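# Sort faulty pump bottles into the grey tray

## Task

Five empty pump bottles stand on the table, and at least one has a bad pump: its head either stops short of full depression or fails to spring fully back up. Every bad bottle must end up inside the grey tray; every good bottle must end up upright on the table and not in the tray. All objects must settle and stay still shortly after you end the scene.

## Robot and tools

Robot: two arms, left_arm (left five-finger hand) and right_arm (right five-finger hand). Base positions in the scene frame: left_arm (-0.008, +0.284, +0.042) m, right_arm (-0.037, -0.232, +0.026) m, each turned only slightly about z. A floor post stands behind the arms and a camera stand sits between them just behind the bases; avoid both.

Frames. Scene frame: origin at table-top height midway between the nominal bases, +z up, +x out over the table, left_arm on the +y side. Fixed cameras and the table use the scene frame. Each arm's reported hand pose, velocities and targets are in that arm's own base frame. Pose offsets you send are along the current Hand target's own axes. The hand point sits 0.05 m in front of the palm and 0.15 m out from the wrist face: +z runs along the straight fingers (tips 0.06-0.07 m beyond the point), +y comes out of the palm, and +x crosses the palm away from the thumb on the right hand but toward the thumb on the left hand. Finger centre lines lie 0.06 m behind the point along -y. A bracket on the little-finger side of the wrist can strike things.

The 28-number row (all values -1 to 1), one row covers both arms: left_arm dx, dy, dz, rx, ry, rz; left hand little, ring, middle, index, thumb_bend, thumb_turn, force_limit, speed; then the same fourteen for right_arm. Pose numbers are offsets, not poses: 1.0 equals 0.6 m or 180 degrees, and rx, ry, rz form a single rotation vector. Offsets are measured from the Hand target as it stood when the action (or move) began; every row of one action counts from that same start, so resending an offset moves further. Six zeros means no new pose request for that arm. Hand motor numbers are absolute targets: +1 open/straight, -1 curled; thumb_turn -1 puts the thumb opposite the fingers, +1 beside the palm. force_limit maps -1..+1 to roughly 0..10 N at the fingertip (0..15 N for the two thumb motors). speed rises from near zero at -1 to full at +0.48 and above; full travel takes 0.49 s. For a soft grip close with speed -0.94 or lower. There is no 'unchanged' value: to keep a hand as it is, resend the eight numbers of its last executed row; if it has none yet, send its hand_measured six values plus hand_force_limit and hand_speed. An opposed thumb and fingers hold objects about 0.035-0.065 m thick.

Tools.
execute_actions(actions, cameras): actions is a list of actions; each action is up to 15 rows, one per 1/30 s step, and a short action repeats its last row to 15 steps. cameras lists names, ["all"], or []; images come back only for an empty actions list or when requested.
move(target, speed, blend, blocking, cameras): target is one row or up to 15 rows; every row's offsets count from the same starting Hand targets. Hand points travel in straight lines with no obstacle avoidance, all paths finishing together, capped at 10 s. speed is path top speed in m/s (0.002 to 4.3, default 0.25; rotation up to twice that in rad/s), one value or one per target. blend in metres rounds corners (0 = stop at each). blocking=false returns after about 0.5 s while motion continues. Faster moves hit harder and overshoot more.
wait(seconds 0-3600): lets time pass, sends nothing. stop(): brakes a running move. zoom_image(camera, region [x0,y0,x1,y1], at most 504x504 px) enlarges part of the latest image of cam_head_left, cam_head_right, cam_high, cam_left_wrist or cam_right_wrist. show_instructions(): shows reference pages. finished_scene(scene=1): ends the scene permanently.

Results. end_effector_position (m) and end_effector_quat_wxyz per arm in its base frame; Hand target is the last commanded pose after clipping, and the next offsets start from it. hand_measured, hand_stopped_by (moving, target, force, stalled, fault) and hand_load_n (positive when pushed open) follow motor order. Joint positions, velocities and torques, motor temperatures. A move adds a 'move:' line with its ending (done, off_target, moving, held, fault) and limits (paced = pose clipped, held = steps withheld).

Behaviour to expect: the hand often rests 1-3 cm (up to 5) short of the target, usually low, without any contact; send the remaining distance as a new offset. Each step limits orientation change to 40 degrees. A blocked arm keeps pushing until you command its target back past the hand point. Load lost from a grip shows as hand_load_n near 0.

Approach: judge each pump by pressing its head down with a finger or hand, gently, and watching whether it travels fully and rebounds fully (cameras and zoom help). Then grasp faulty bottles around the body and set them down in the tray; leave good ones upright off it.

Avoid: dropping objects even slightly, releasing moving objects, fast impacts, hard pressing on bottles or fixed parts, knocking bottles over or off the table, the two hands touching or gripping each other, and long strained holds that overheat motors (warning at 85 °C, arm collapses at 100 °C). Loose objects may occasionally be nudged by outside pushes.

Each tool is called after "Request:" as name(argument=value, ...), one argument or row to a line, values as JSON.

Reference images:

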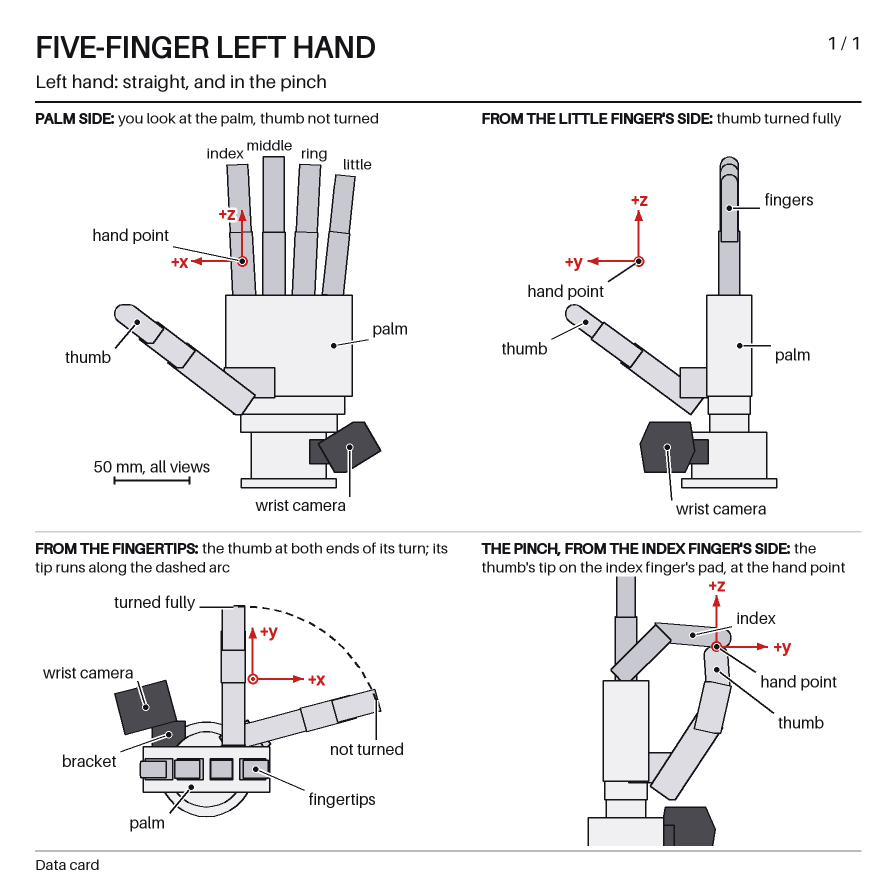

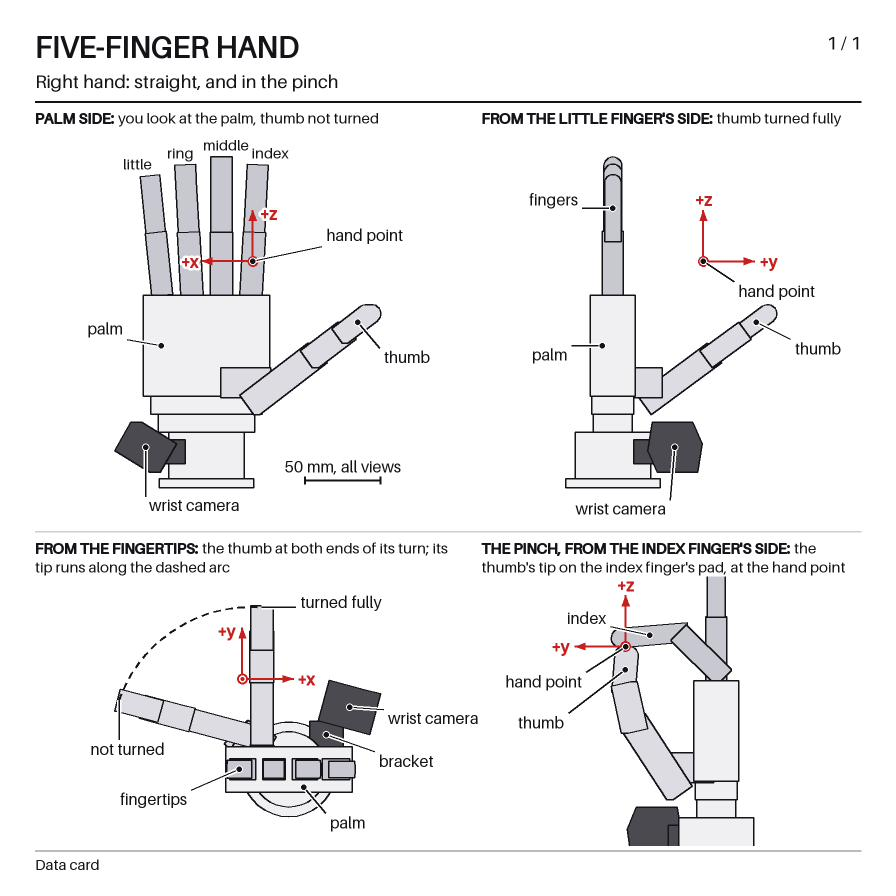

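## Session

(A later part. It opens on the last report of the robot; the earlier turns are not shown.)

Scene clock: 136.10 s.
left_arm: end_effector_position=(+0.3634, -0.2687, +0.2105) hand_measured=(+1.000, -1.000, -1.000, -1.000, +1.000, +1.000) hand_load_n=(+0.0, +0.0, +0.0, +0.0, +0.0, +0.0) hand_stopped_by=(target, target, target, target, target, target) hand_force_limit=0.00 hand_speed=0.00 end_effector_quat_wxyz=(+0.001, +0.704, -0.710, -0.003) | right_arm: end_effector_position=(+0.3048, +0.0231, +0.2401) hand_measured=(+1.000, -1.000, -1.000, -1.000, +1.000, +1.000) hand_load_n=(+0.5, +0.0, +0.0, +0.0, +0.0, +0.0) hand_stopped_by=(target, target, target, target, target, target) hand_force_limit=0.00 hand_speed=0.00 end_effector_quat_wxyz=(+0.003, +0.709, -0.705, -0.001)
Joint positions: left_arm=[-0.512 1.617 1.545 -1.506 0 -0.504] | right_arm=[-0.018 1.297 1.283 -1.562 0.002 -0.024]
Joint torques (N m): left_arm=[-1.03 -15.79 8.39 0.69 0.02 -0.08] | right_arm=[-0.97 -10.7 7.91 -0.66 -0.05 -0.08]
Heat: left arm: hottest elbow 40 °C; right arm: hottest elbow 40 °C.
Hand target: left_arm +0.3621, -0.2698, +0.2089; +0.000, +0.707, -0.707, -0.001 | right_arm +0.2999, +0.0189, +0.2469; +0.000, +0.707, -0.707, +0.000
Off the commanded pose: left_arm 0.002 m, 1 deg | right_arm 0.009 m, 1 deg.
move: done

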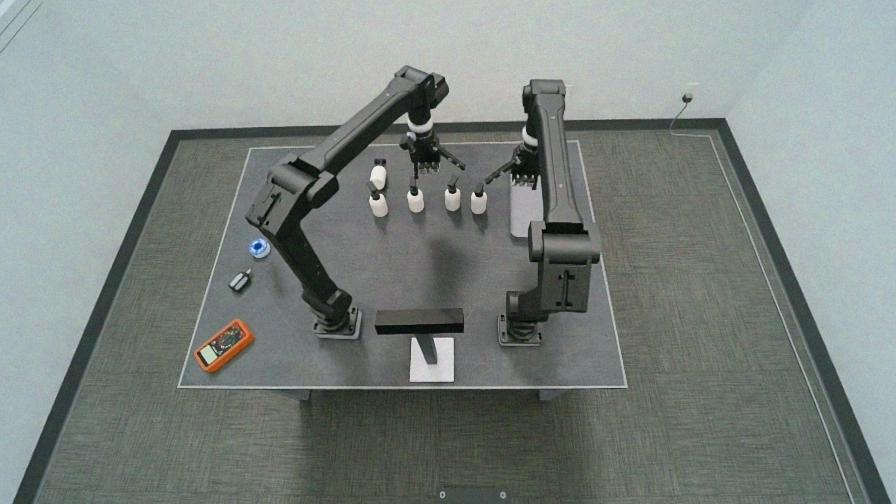

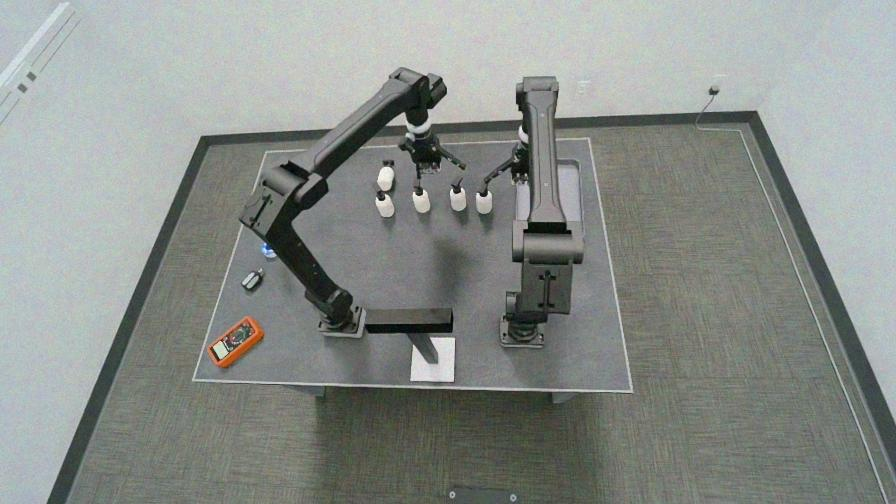

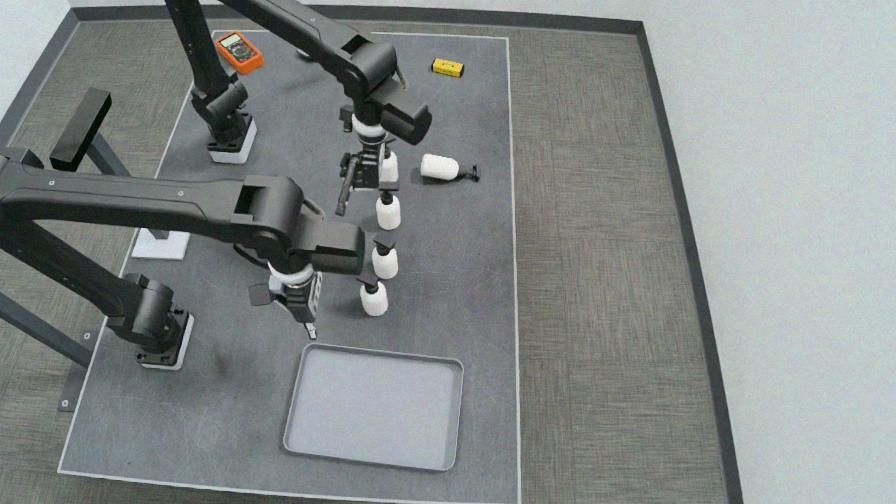

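Request:
move(
  target=[-0.0322,0.0118,-0.0167,0,0,0,1,-1,-1,-1,1,1,0,0, 0,0,0,0,0,0,1,-1,-1,-1,1,1,0,0],
  cameras=["cam_head_left","cam_head_right"],
  speed=0.06,
)

Request:
zoom_image(
  camera="cam_head_left",
  region=[395, 160, 435, 200],
)

Request:
zoom_image(
  camera="cam_head_right",
  region=[400, 160, 440, 200],
)

Scene clock: 141.63 s.
left_arm: end_effector_position=(+0.3591, -0.2573, +0.2193) hand_measured=(+1.000, -1.000, -1.000, -1.000, +1.000, +1.000) hand_load_n=(+0.0, +0.0, +0.0, +0.5, +0.0, +0.0) hand_stopped_by=(target, target, target, target, target, target) hand_force_limit=0.00 hand_speed=0.00 end_effector_quat_wxyz=(-0.002, +0.709, -0.705, +0.005) | right_arm: end_effector_position=(+0.3048, +0.0231, +0.2401) hand_measured=(+1.000, -1.000, -1.000, -1.000, +1.000, +1.000) hand_load_n=(+0.0, +0.0, +0.0, +0.0, +0.0, +0.0) hand_stopped_by=(target, target, target, target, target, target) hand_force_limit=0.00 hand_speed=0.00 end_effector_quat_wxyz=(+0.003, +0.709, -0.705, -0.001)
Joint positions: left_arm=[-0.494 1.577 1.523 -1.506 0 -0.499] | right_arm=[-0.018 1.297 1.283 -1.562 0.002 -0.024]
Joint torques (N m): left_arm=[-0.15 -15.44 8.35 0.03 0.02 0.19] | right_arm=[-0.97 -10.7 7.9 -0.66 -0.05 -0.08]
Heat: left arm: hottest elbow 40 °C; right arm: hottest elbow 40 °C.
Hand target: left_arm +0.3551, -0.2505, +0.2190; +0.000, +0.707, -0.707, -0.001 | right_arm +0.2999, +0.0189, +0.2469; +0.000, +0.707, -0.707, +0.000
Off the commanded pose: left_arm 0.008 m, 1 deg | right_arm 0.009 m, 1 deg.
move: done

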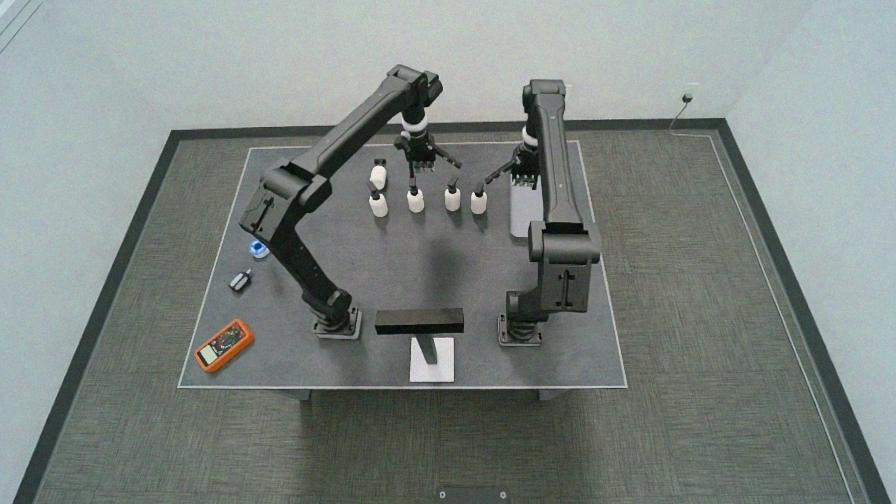

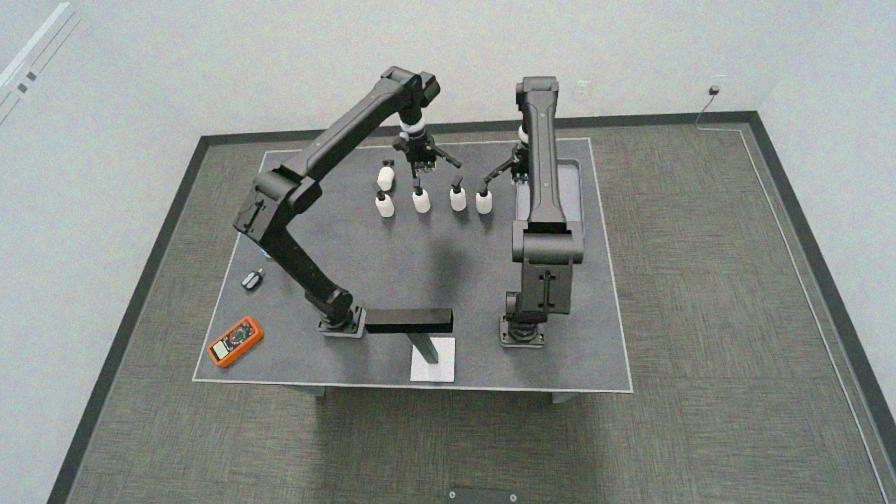

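Scaled by 12.600 from the camera's image (finer frame: 1280x720).

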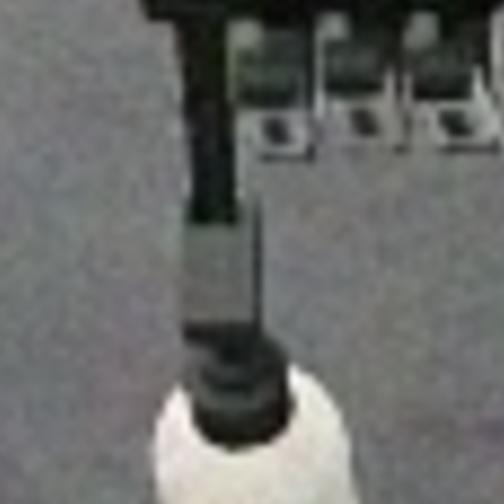

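Scaled by 12.600 from the camera's image (finer frame: 1280x720).

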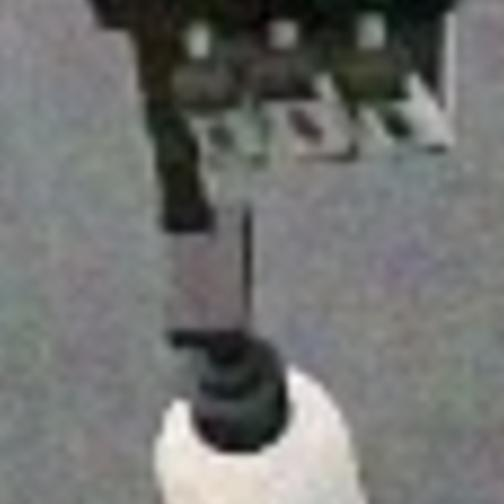

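Request:
move(
  target=[0,0.01,0.045,0,0,0,1,-1,-1,-1,1,1,0,0, 0,0,0,0,0,0,1,-1,-1,-1,1,1,0,0],
  cameras=["cam_head_left","cam_head_right"],
  speed=0.06,
)

Request:
zoom_image(
  camera="cam_head_left",
  region=[395, 160, 435, 200],
)

Request:
zoom_image(
  camera="cam_head_right",
  region=[400, 160, 440, 200],
)

Scene clock: 144.63 s.
left_arm: end_effector_position=(+0.3502, -0.2525, +0.1910) hand_measured=(+1.000, -1.000, -1.000, -1.000, +1.000, +1.000) hand_load_n=(+0.0, +0.0, +0.0, +0.0, -0.5, +0.0) hand_stopped_by=(target, target, target, target, target, target) hand_force_limit=0.00 hand_speed=0.00 end_effector_quat_wxyz=(+0.002, +0.709, -0.705, -0.006) | right_arm: end_effector_position=(+0.3048, +0.0231, +0.2401) hand_measured=(+1.000, -1.000, -1.000, -1.000, +1.000, +1.000) hand_load_n=(+0.0, +0.0, +0.0, +0.0, -0.5, +0.0) hand_stopped_by=(target, target, target, target, target, target) hand_force_limit=0.00 hand_speed=0.00 end_effector_quat_wxyz=(+0.003, +0.709, -0.705, -0.001)
Joint positions: left_arm=[-0.494 1.574 1.442 -1.452 0 -0.499] | right_arm=[-0.018 1.297 1.283 -1.562 0.002 -0.024]
Joint torques (N m): left_arm=[-0.62 -15.79 8.31 0.7 0.02 0.11] | right_arm=[-1.03 -10.64 7.91 -0.65 -0.05 -0.08]
Heat: left arm: hottest elbow 40 °C; right arm: hottest elbow 40 °C.
Hand target: left_arm +0.3491, -0.2505, +0.1920; +0.000, +0.708, -0.707, -0.001 | right_arm +0.2999, +0.0189, +0.2469; +0.000, +0.707, -0.707, +0.000
Off the commanded pose: left_arm 0.002 m, 1 deg | right_arm 0.009 m, 1 deg.
move: done

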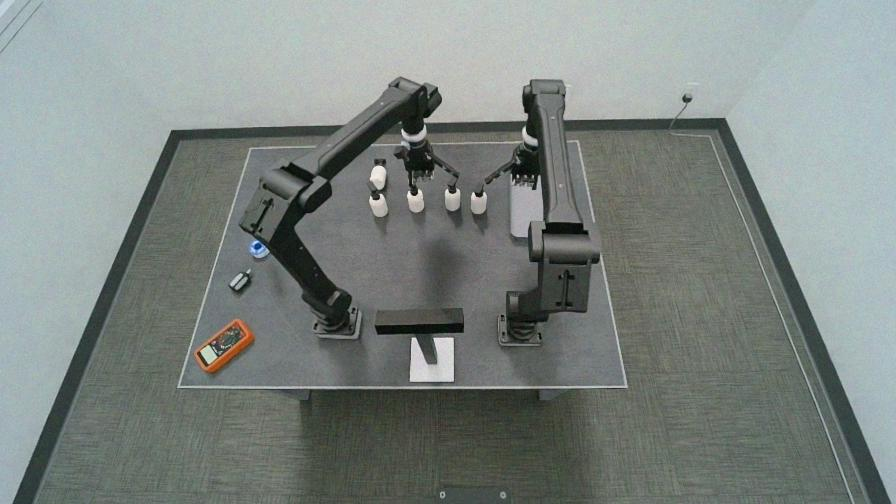

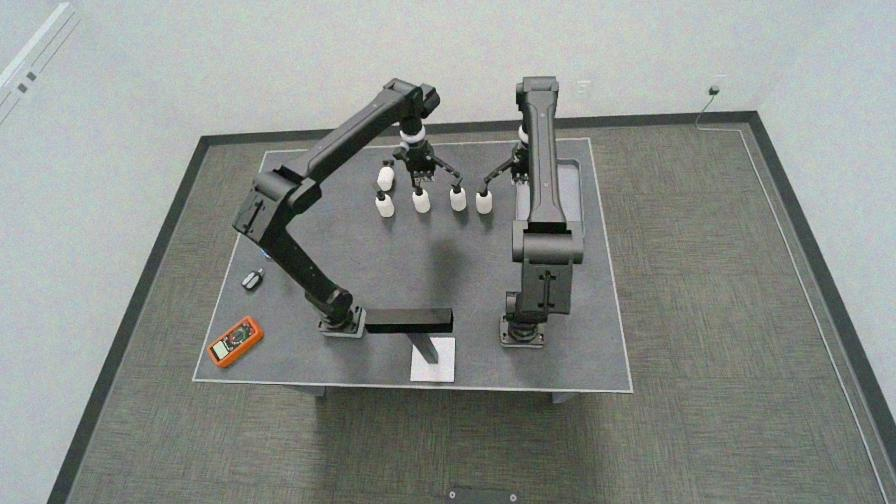

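Scaled by 12.600 from the camera's image (finer frame: 1280x720).

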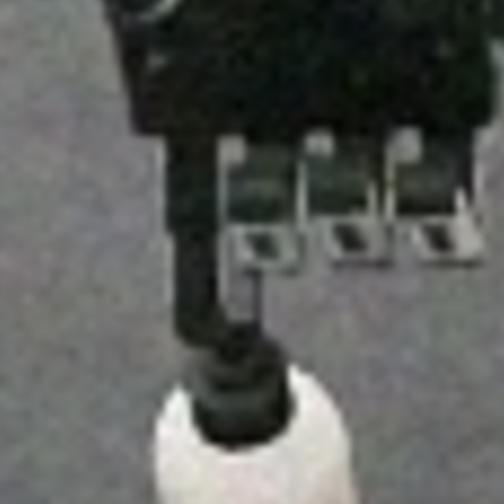

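Scaled by 12.600 from the camera's image (finer frame: 1280x720).

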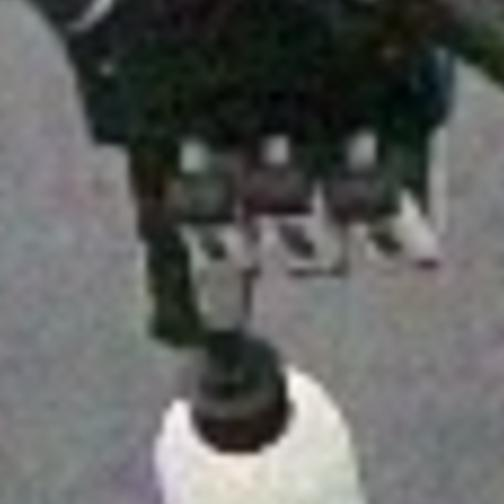

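Request:
move(
  target=[
    [0,0,-0.045,0,0,0,1,-1,-1,-1,1,1,0,0, 0,0,0,0,0,0,1,-1,-1,-1,1,1,0,0],
    [0.02,-0.018,-0.045,0,0,0,1,-1,-1,-1,1,1,0,0, 0,0,0,0,0,0,1,-1,-1,-1,1,1,0,0],
  ],
  cameras=["cam_head_left","cam_head_right"],
  speed=0.08,
)

Request:
zoom_image(
  camera="cam_head_left",
  region=[395, 160, 435, 200],
)

Request:
zoom_image(
  camera="cam_head_right",
  region=[400, 160, 440, 200],
)

Scene clock: 147.57 s.
left_arm: end_effector_position=(+0.3514, -0.2531, +0.2126) hand_measured=(+1.000, -1.000, -1.000, -1.000, +1.000, +1.000) hand_load_n=(+0.0, +0.0, +0.0, +0.0, +0.0, +0.0) hand_stopped_by=(target, target, target, target, target, target) hand_force_limit=0.00 hand_speed=0.00 end_effector_quat_wxyz=(+0.002, +0.709, -0.705, -0.006) | right_arm: end_effector_position=(+0.3048, +0.0231, +0.2401) hand_measured=(+1.000, -1.000, -1.000, -1.000, +1.000, +1.000) hand_load_n=(+0.0, +0.0, +0.0, +0.0, +0.0, +0.0) hand_stopped_by=(target, target, target, target, target, target) hand_force_limit=0.00 hand_speed=0.00 end_effector_quat_wxyz=(+0.003, +0.709, -0.705, -0.001)
Joint positions: left_arm=[-0.494 1.572 1.496 -1.508 0 -0.499] | right_arm=[-0.018 1.297 1.283 -1.562 0.002 -0.024]
Joint torques (N m): left_arm=[-1.49 -12.57 13.39 -0.1 0.03 -0.01] | right_arm=[-0.97 -10.7 7.9 -0.66 -0.05 -0.08]
Heat: left arm: hottest elbow 40 °C; right arm: hottest elbow 40 °C.
Hand target: left_arm +0.3598, -0.2625, +0.2190; +0.000, +0.708, -0.707, -0.001 | right_arm +0.2999, +0.0189, +0.2469; +0.000, +0.707, -0.707, +0.000
Off the commanded pose: left_arm 0.014 m, 1 deg | right_arm 0.009 m, 1 deg.
move: off_target (left_arm)

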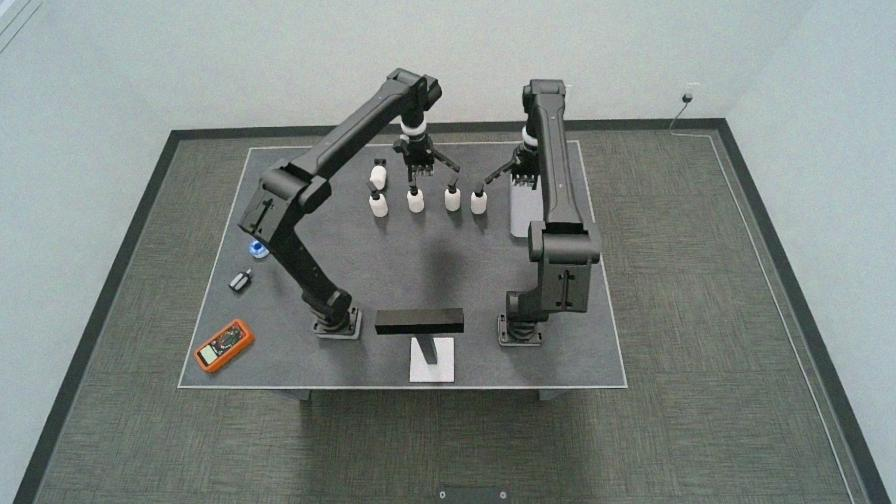

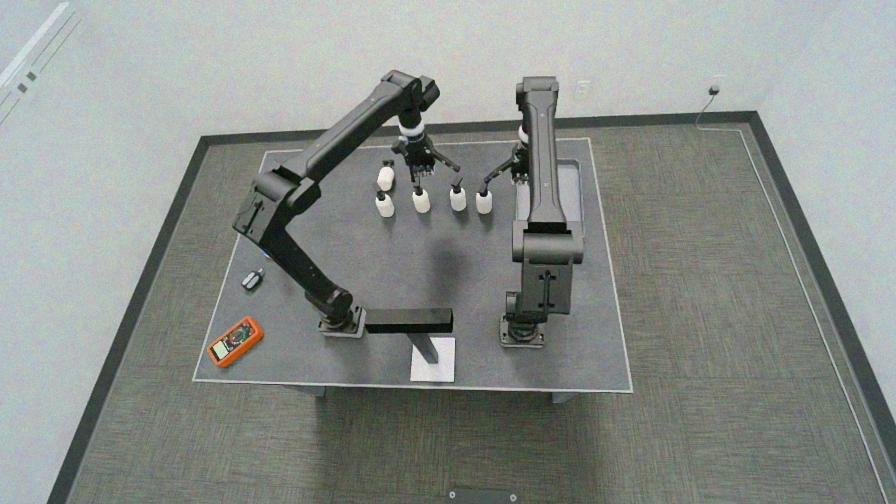

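Scaled by 12.600 from the camera's image (finer frame: 1280x720).

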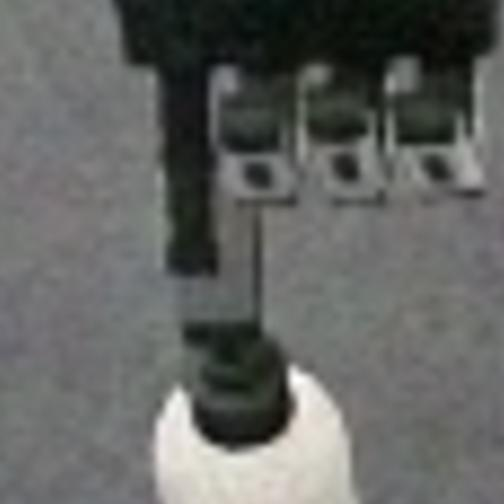

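Scaled by 12.600 from the camera's image (finer frame: 1280x720).

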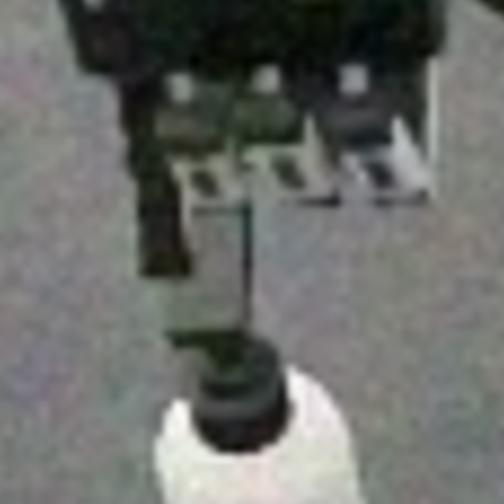

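Request:
move(
  target=[
    [0.0158,-0.002,-0.01,0,0,0,1,-1,-1,-1,1,1,0,0, 0,0,0,0,0,0,1,-1,-1,-1,1,1,0,0],
    [0.0158,-0.002,0.0267,0,0,0,1,-1,-1,-1,1,1,0,0, 0,0,0,0,0,0,1,-1,-1,-1,1,1,0,0],
  ],
  cameras=["cam_head_left","cam_head_right"],
  speed=0.08,
)

Request:
zoom_image(
  camera="cam_head_left",
  region=[395, 160, 435, 200],
)

Request:
zoom_image(
  camera="cam_head_right",
  region=[400, 160, 440, 200],
)

Scene clock: 150.83 s.
left_arm: end_effector_position=(+0.3600, -0.2675, +0.2156) hand_measured=(+1.000, -1.000, -1.000, -1.000, +1.000, +1.000) hand_load_n=(+0.0, +0.0, +0.0, +0.5, +0.0, +0.0) hand_stopped_by=(target, target, target, target, target, target) hand_force_limit=0.00 hand_speed=0.00 end_effector_quat_wxyz=(-0.003, +0.706, -0.708, +0.009) | right_arm: end_effector_position=(+0.3048, +0.0231, +0.2401) hand_measured=(+1.000, -1.000, -1.000, -1.000, +1.000, +1.000) hand_load_n=(+0.0, +0.0, +0.0, +0.0, +0.0, +0.0) hand_stopped_by=(target, target, target, target, target, target) hand_force_limit=0.00 hand_speed=0.00 end_effector_quat_wxyz=(+0.003, +0.709, -0.705, -0.001)
Joint positions: left_arm=[-0.512 1.588 1.527 -1.491 0 -0.509] | right_arm=[-0.018 1.297 1.283 -1.562 0.002 -0.024]
Joint torques (N m): left_arm=[-1.32 -12.81 8.84 0.8 0.01 -0.08] | right_arm=[-0.97 -10.64 7.9 -0.66 -0.05 -0.08]
Heat: left arm: hottest elbow 40 °C; right arm: hottest elbow 40 °C.
Hand target: left_arm +0.3609, -0.2720, +0.2030; +0.000, +0.707, -0.707, -0.001 | right_arm +0.2999, +0.0189, +0.2469; +0.000, +0.707, -0.707, +0.000
Off the commanded pose: left_arm 0.013 m, 1 deg | right_arm 0.009 m, 1 deg.
move: off_target (left_arm)

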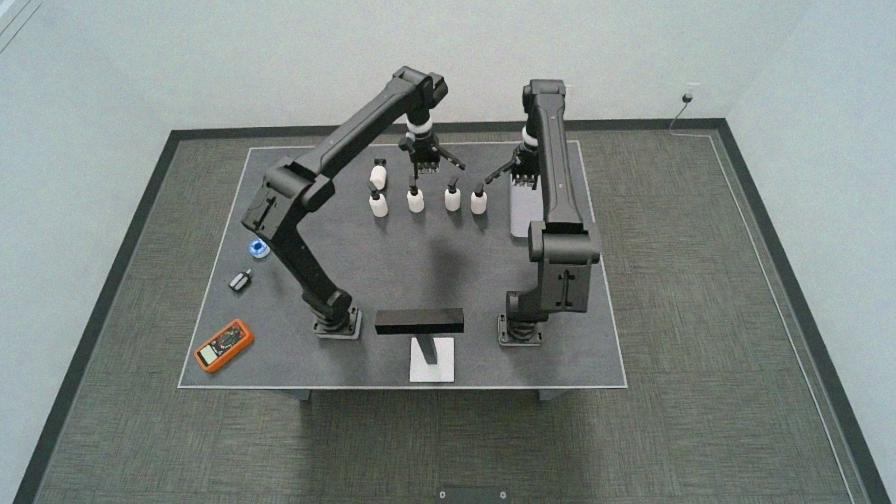

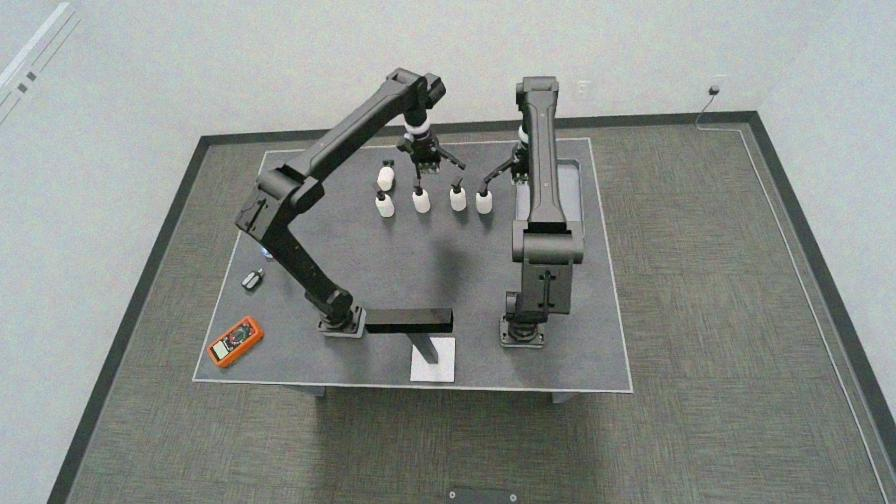

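Scaled by 12.600 from the camera's image (finer frame: 1280x720).

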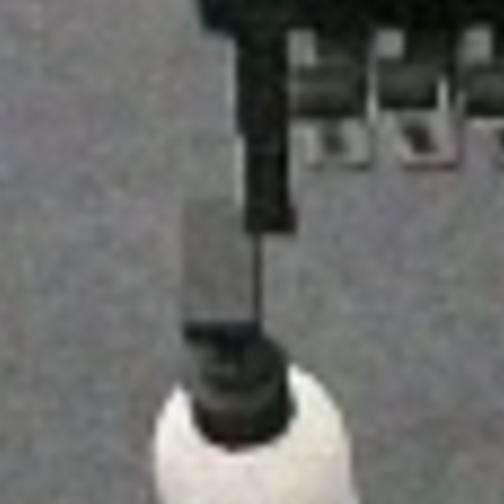

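Scaled by 12.600 from the camera's image (finer frame: 1280x720).

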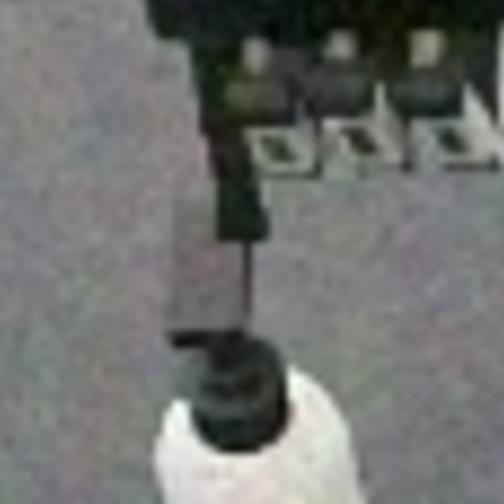

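Request:
move(
  target=[
    [-0.0283,0.002,-0.0267,0,0,0,1,-1,-1,-1,1,1,0,0, 0,0,0,0,0,0,1,-1,-1,-1,1,1,0,0],
    [-0.0283,0.002,0.01,0,0,0,1,-1,-1,-1,1,1,0,0, 0,0,0,0,0,0,1,-1,-1,-1,1,1,0,0],
  ],
  cameras=["cam_head_left","cam_head_right"],
  speed=0.08,
)

Request:
zoom_image(
  camera="cam_head_left",
  region=[395, 160, 435, 200],
)

Request:
zoom_image(
  camera="cam_head_right",
  region=[400, 160, 440, 200],
)

Scene clock: 154.33 s.
left_arm: end_effector_position=(+0.3586, -0.2587, +0.2016) hand_measured=(+1.000, -1.000, -1.000, -1.000, +1.000, +1.000) hand_load_n=(+0.0, +0.0, +0.0, +0.5, +0.0, +0.0) hand_stopped_by=(target, target, target, target, target, target) hand_force_limit=0.00 hand_speed=0.00 end_effector_quat_wxyz=(+0.000, +0.709, -0.705, +0.000) | right_arm: end_effector_position=(+0.3048, +0.0231, +0.2401) hand_measured=(+1.000, -1.000, -1.000, -1.000, +1.000, +1.000) hand_load_n=(+0.0, +0.0, +0.5, +0.0, +0.0, +0.0) hand_stopped_by=(target, target, target, target, target, target) hand_force_limit=0.00 hand_speed=0.00 end_effector_quat_wxyz=(+0.003, +0.709, -0.705, -0.001)
Joint positions: left_arm=[-0.497 1.588 1.488 -1.47 0 -0.502] | right_arm=[-0.018 1.297 1.283 -1.562 0.002 -0.024]
Joint torques (N m): left_arm=[-0.15 -14.62 8.42 0.76 0.01 0.18] | right_arm=[-0.97 -10.64 7.91 -0.66 -0.05 -0.08]
Heat: left arm: hottest elbow 40 °C; right arm: hottest elbow 40 °C.
Hand target: left_arm +0.3598, -0.2550, +0.1971; +0.000, +0.707, -0.707, -0.001 | right_arm +0.2999, +0.0189, +0.2469; +0.000, +0.707, -0.707, +0.000
Off the commanded pose: left_arm 0.006 m, 0 deg | right_arm 0.009 m, 1 deg.
move: done

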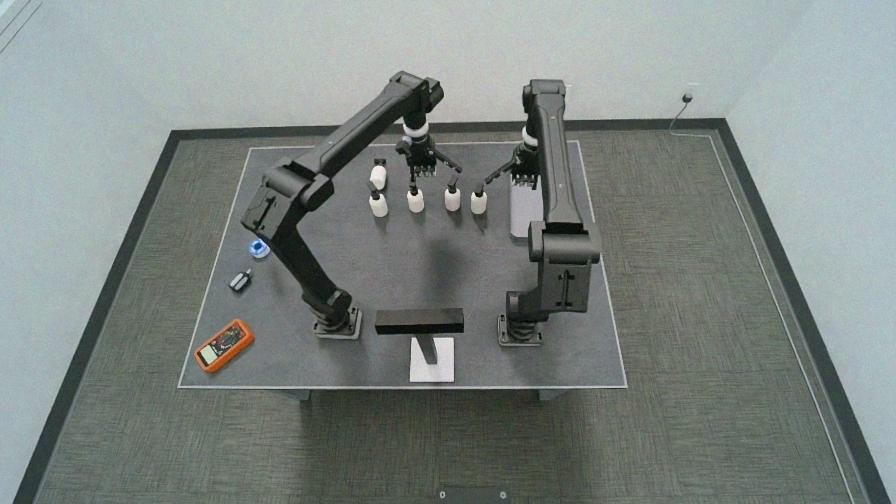

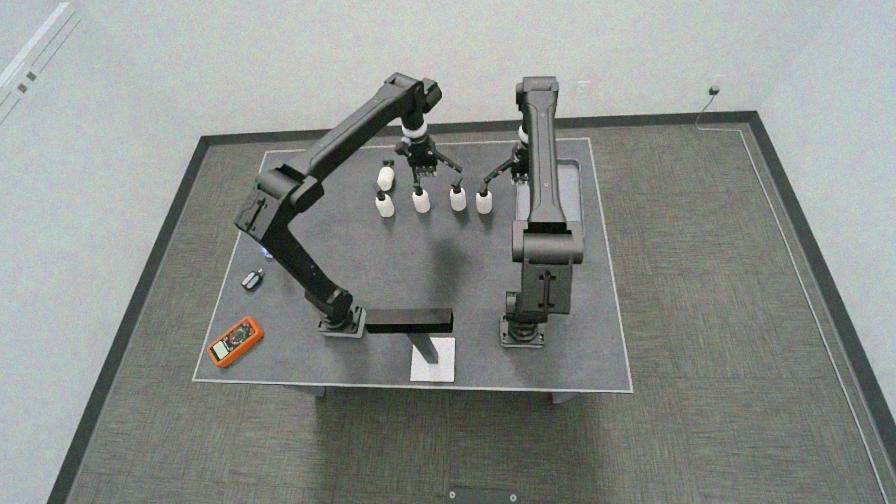

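Scaled by 12.600 from the camera's image (finer frame: 1280x720).

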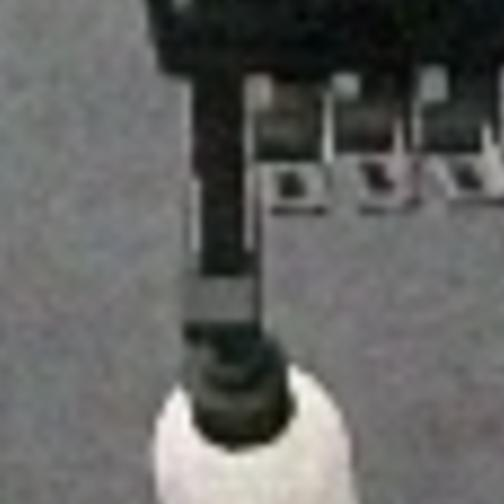

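Scaled by 12.600 from the camera's image (finer frame: 1280x720).

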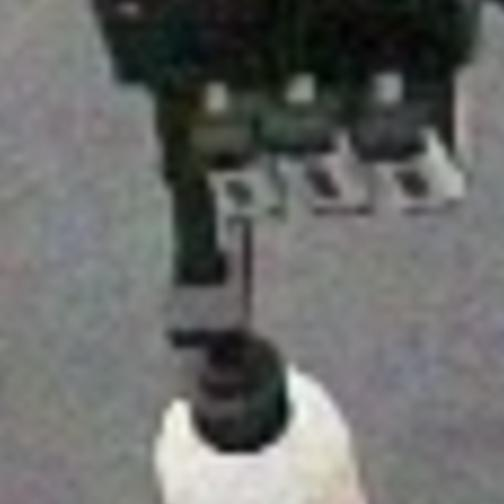

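Request:
move(
  target=[0.001,0,0.02,0,0,0,1,-1,-1,-1,1,1,0,0, 0,0,0,0,0,0,1,-1,-1,-1,1,1,0,0],
  cameras=["cam_head_left","cam_head_right"],
  speed=0.05,
)

Request:
zoom_image(
  camera="cam_head_left",
  region=[395, 160, 435, 200],
)

Request:
zoom_image(
  camera="cam_head_right",
  region=[400, 160, 440, 200],
)

Scene clock: 156.17 s.
left_arm: end_effector_position=(+0.3588, -0.2588, +0.1916) hand_measured=(+1.000, -1.000, -1.000, -1.000, +1.000, +1.000) hand_load_n=(-0.5, +0.0, +0.0, +0.0, +0.0, +0.0) hand_stopped_by=(target, target, target, target, target, target) hand_force_limit=0.00 hand_speed=0.00 end_effector_quat_wxyz=(-0.001, +0.709, -0.705, +0.002) | right_arm: end_effector_position=(+0.3048, +0.0231, +0.2401) hand_measured=(+1.000, -1.000, -1.000, -1.000, +1.000, +1.000) hand_load_n=(+0.0, +0.0, +0.0, +0.0, +0.0, +0.0) hand_stopped_by=(target, target, target, target, target, target) hand_force_limit=0.00 hand_speed=0.00 end_effector_quat_wxyz=(+0.003, +0.709, -0.705, -0.001)
Joint positions: left_arm=[-0.497 1.588 1.462 -1.44 0 -0.502] | right_arm=[-0.018 1.297 1.283 -1.562 0.002 -0.024]
Joint torques (N m): left_arm=[-0.26 -14.21 8.38 0.76 0.02 0.17] | right_arm=[-0.97 -10.7 7.91 -0.66 -0.05 -0.08]
Heat: left arm: hottest elbow 40 °C; right arm: hottest elbow 40 °C.
Hand target: left_arm +0.3598, -0.2556, +0.1850; +0.000, +0.707, -0.707, -0.001 | right_arm +0.2999, +0.0189, +0.2469; +0.000, +0.707, -0.707, +0.000
Off the commanded pose: left_arm 0.007 m, 0 deg | right_arm 0.009 m, 1 deg.
move: done

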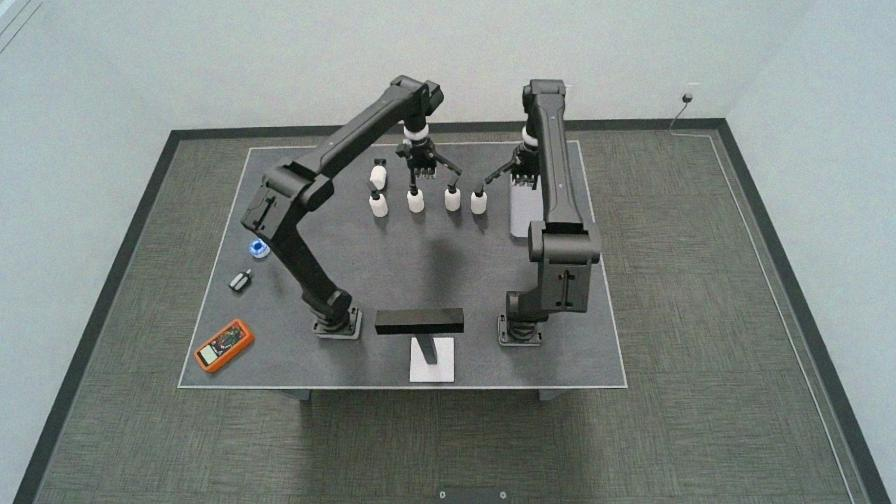

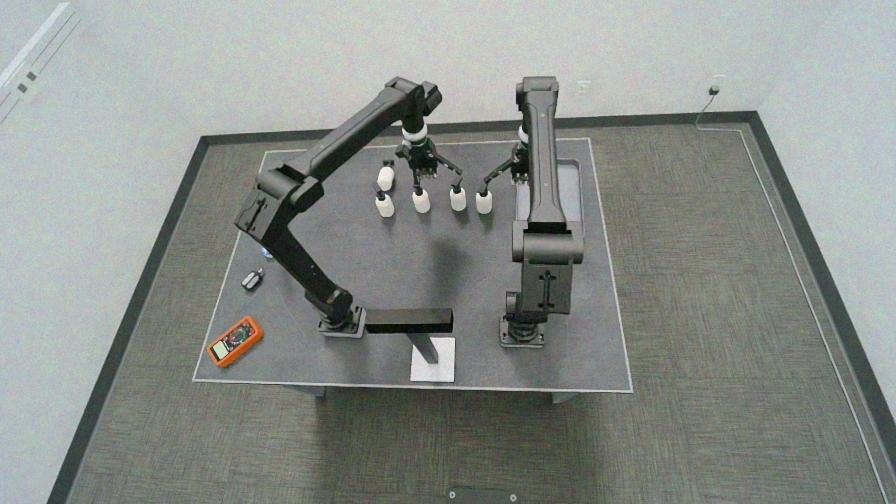

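Scaled by 12.600 from the camera's image (finer frame: 1280x720).

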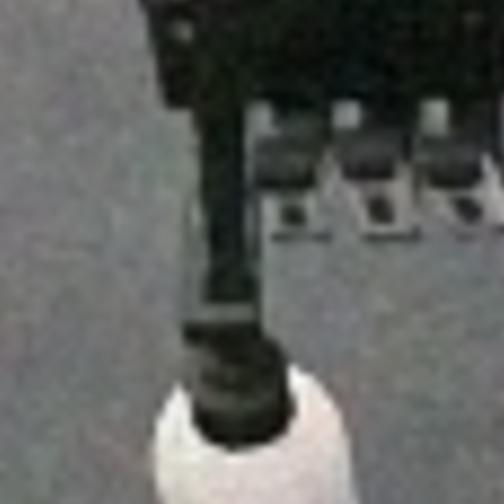

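Scaled by 12.600 from the camera's image (finer frame: 1280x720).

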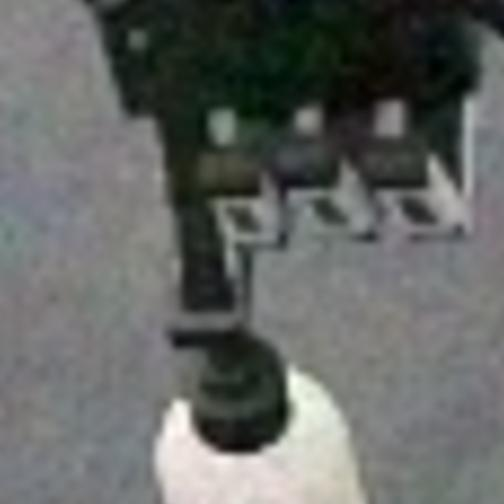

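Request:
move(
  target=[0,0,0.0167,0,0,0,1,-1,-1,-1,1,1,0,0, 0,0,0,0,0,0,1,-1,-1,-1,1,1,0,0],
  cameras=[],
  speed=0.05,
)

Request:
move(
  target=[0,0,0.0167,0,0,0,1,-1,-1,-1,1,1,0,0, 0,0,0,0,0,0,1,-1,-1,-1,1,1,0,0],
  cameras=["cam_head_left","cam_head_right","cam_high"],
  speed=0.05,
)

Request:
zoom_image(
  camera="cam_head_left",
  region=[395, 160, 435, 200],
)

Request:
zoom_image(
  camera="cam_high",
  region=[340, 150, 440, 240],
)

Scene clock: 157.97 s.
left_arm: end_effector_position=(+0.3587, -0.2587, +0.1832) hand_measured=(+1.000, -1.000, -1.000, -1.000, +1.000, +1.000) hand_load_n=(+0.0, +0.0, +0.0, +0.0, +0.0, +0.0) hand_stopped_by=(target, target, target, target, target, target) hand_force_limit=0.00 hand_speed=0.00 end_effector_quat_wxyz=(-0.001, +0.709, -0.705, +0.004) | right_arm: end_effector_position=(+0.3048, +0.0231, +0.2401) hand_measured=(+1.000, -1.000, -1.000, -1.000, +1.000, +1.000) hand_load_n=(+0.0, +0.0, +0.0, +0.0, +0.0, +0.0) hand_stopped_by=(target, target, target, target, target, target) hand_force_limit=0.00 hand_speed=0.00 end_effector_quat_wxyz=(+0.003, +0.709, -0.705, -0.001)
Joint positions: left_arm=[-0.497 1.588 1.441 -1.414 0 -0.502] | right_arm=[-0.018 1.297 1.283 -1.562 0.002 -0.024]
Joint torques (N m): left_arm=[-0.26 -13.8 8.35 0.76 0.02 0.17] | right_arm=[-0.97 -10.7 7.91 -0.66 -0.05 -0.08]
Heat: left arm: hottest elbow 40 °C; right arm: hottest elbow 40 °C.
Hand target: left_arm +0.3598, -0.2556, +0.1751; +0.000, +0.707, -0.707, +0.000 | right_arm +0.2999, +0.0189, +0.2469; +0.000, +0.707, -0.707, +0.000
Off the commanded pose: left_arm 0.009 m, 1 deg | right_arm 0.009 m, 1 deg.
move: done

Scene clock: 158.67 s.
left_arm: end_effector_position=(+0.3586, -0.2587, +0.1750) hand_measured=(+1.000, -1.000, -1.000, -1.000, +1.000, +1.000) hand_load_n=(+0.0, +0.0, +0.0, +0.0, +0.0, +0.0) hand_stopped_by=(target, target, target, target, target, target) hand_force_limit=0.00 hand_speed=0.00 end_effector_quat_wxyz=(-0.002, +0.709, -0.705, +0.006) | right_arm: end_effector_position=(+0.3048, +0.0231, +0.2401) hand_measured=(+1.000, -1.000, -1.000, -1.000, +1.000, +1.000) hand_load_n=(+0.0, +0.5, +0.0, +0.0, +0.0, +0.0) hand_stopped_by=(target, target, target, target, target, target) hand_force_limit=0.00 hand_speed=0.00 end_effector_quat_wxyz=(+0.003, +0.709, -0.705, -0.001)
Joint positions: left_arm=[-0.497 1.588 1.419 -1.388 0 -0.502] | right_arm=[-0.018 1.297 1.283 -1.562 0.002 -0.024]
Joint torques (N m): left_arm=[-0.26 -13.39 8.32 0.73 0.02 0.17] | right_arm=[-0.97 -10.64 7.91 -0.66 -0.05 -0.08]
Heat: left arm: hottest elbow 40 °C; right arm: hottest elbow 40 °C.
Hand target: left_arm +0.3597, -0.2555, +0.1650; +0.000, +0.707, -0.707, -0.001 | right_arm +0.2999, +0.0189, +0.2469; +0.000, +0.707, -0.707, +0.000
Off the commanded pose: left_arm 0.010 m, 1 deg | right_arm 0.009 m, 1 deg.
move: done

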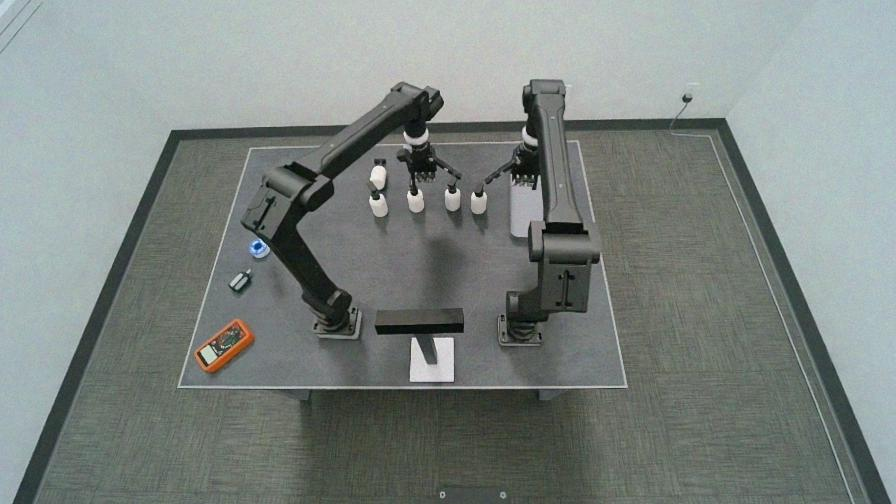

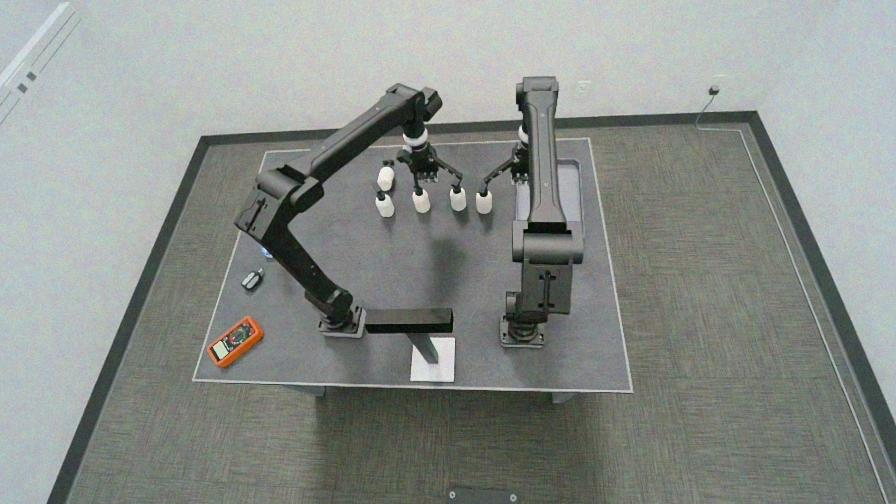

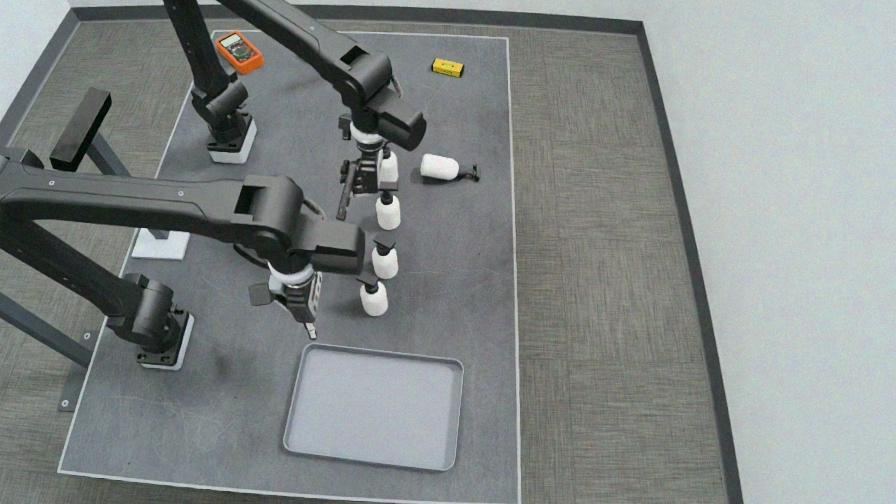

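Scaled by 12.600 from the camera's image (finer frame: 1280x720).

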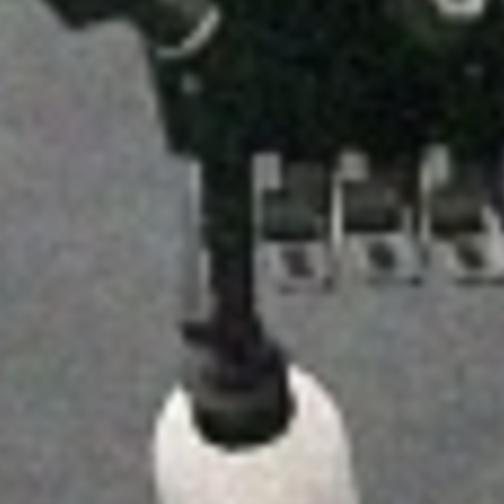

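Scaled by 5.040 from the camera's image (finer frame: 1280x720).

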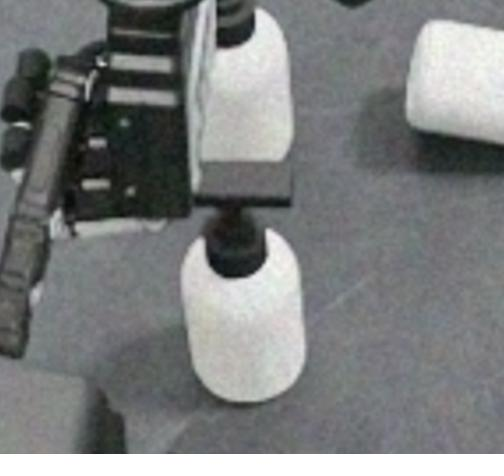

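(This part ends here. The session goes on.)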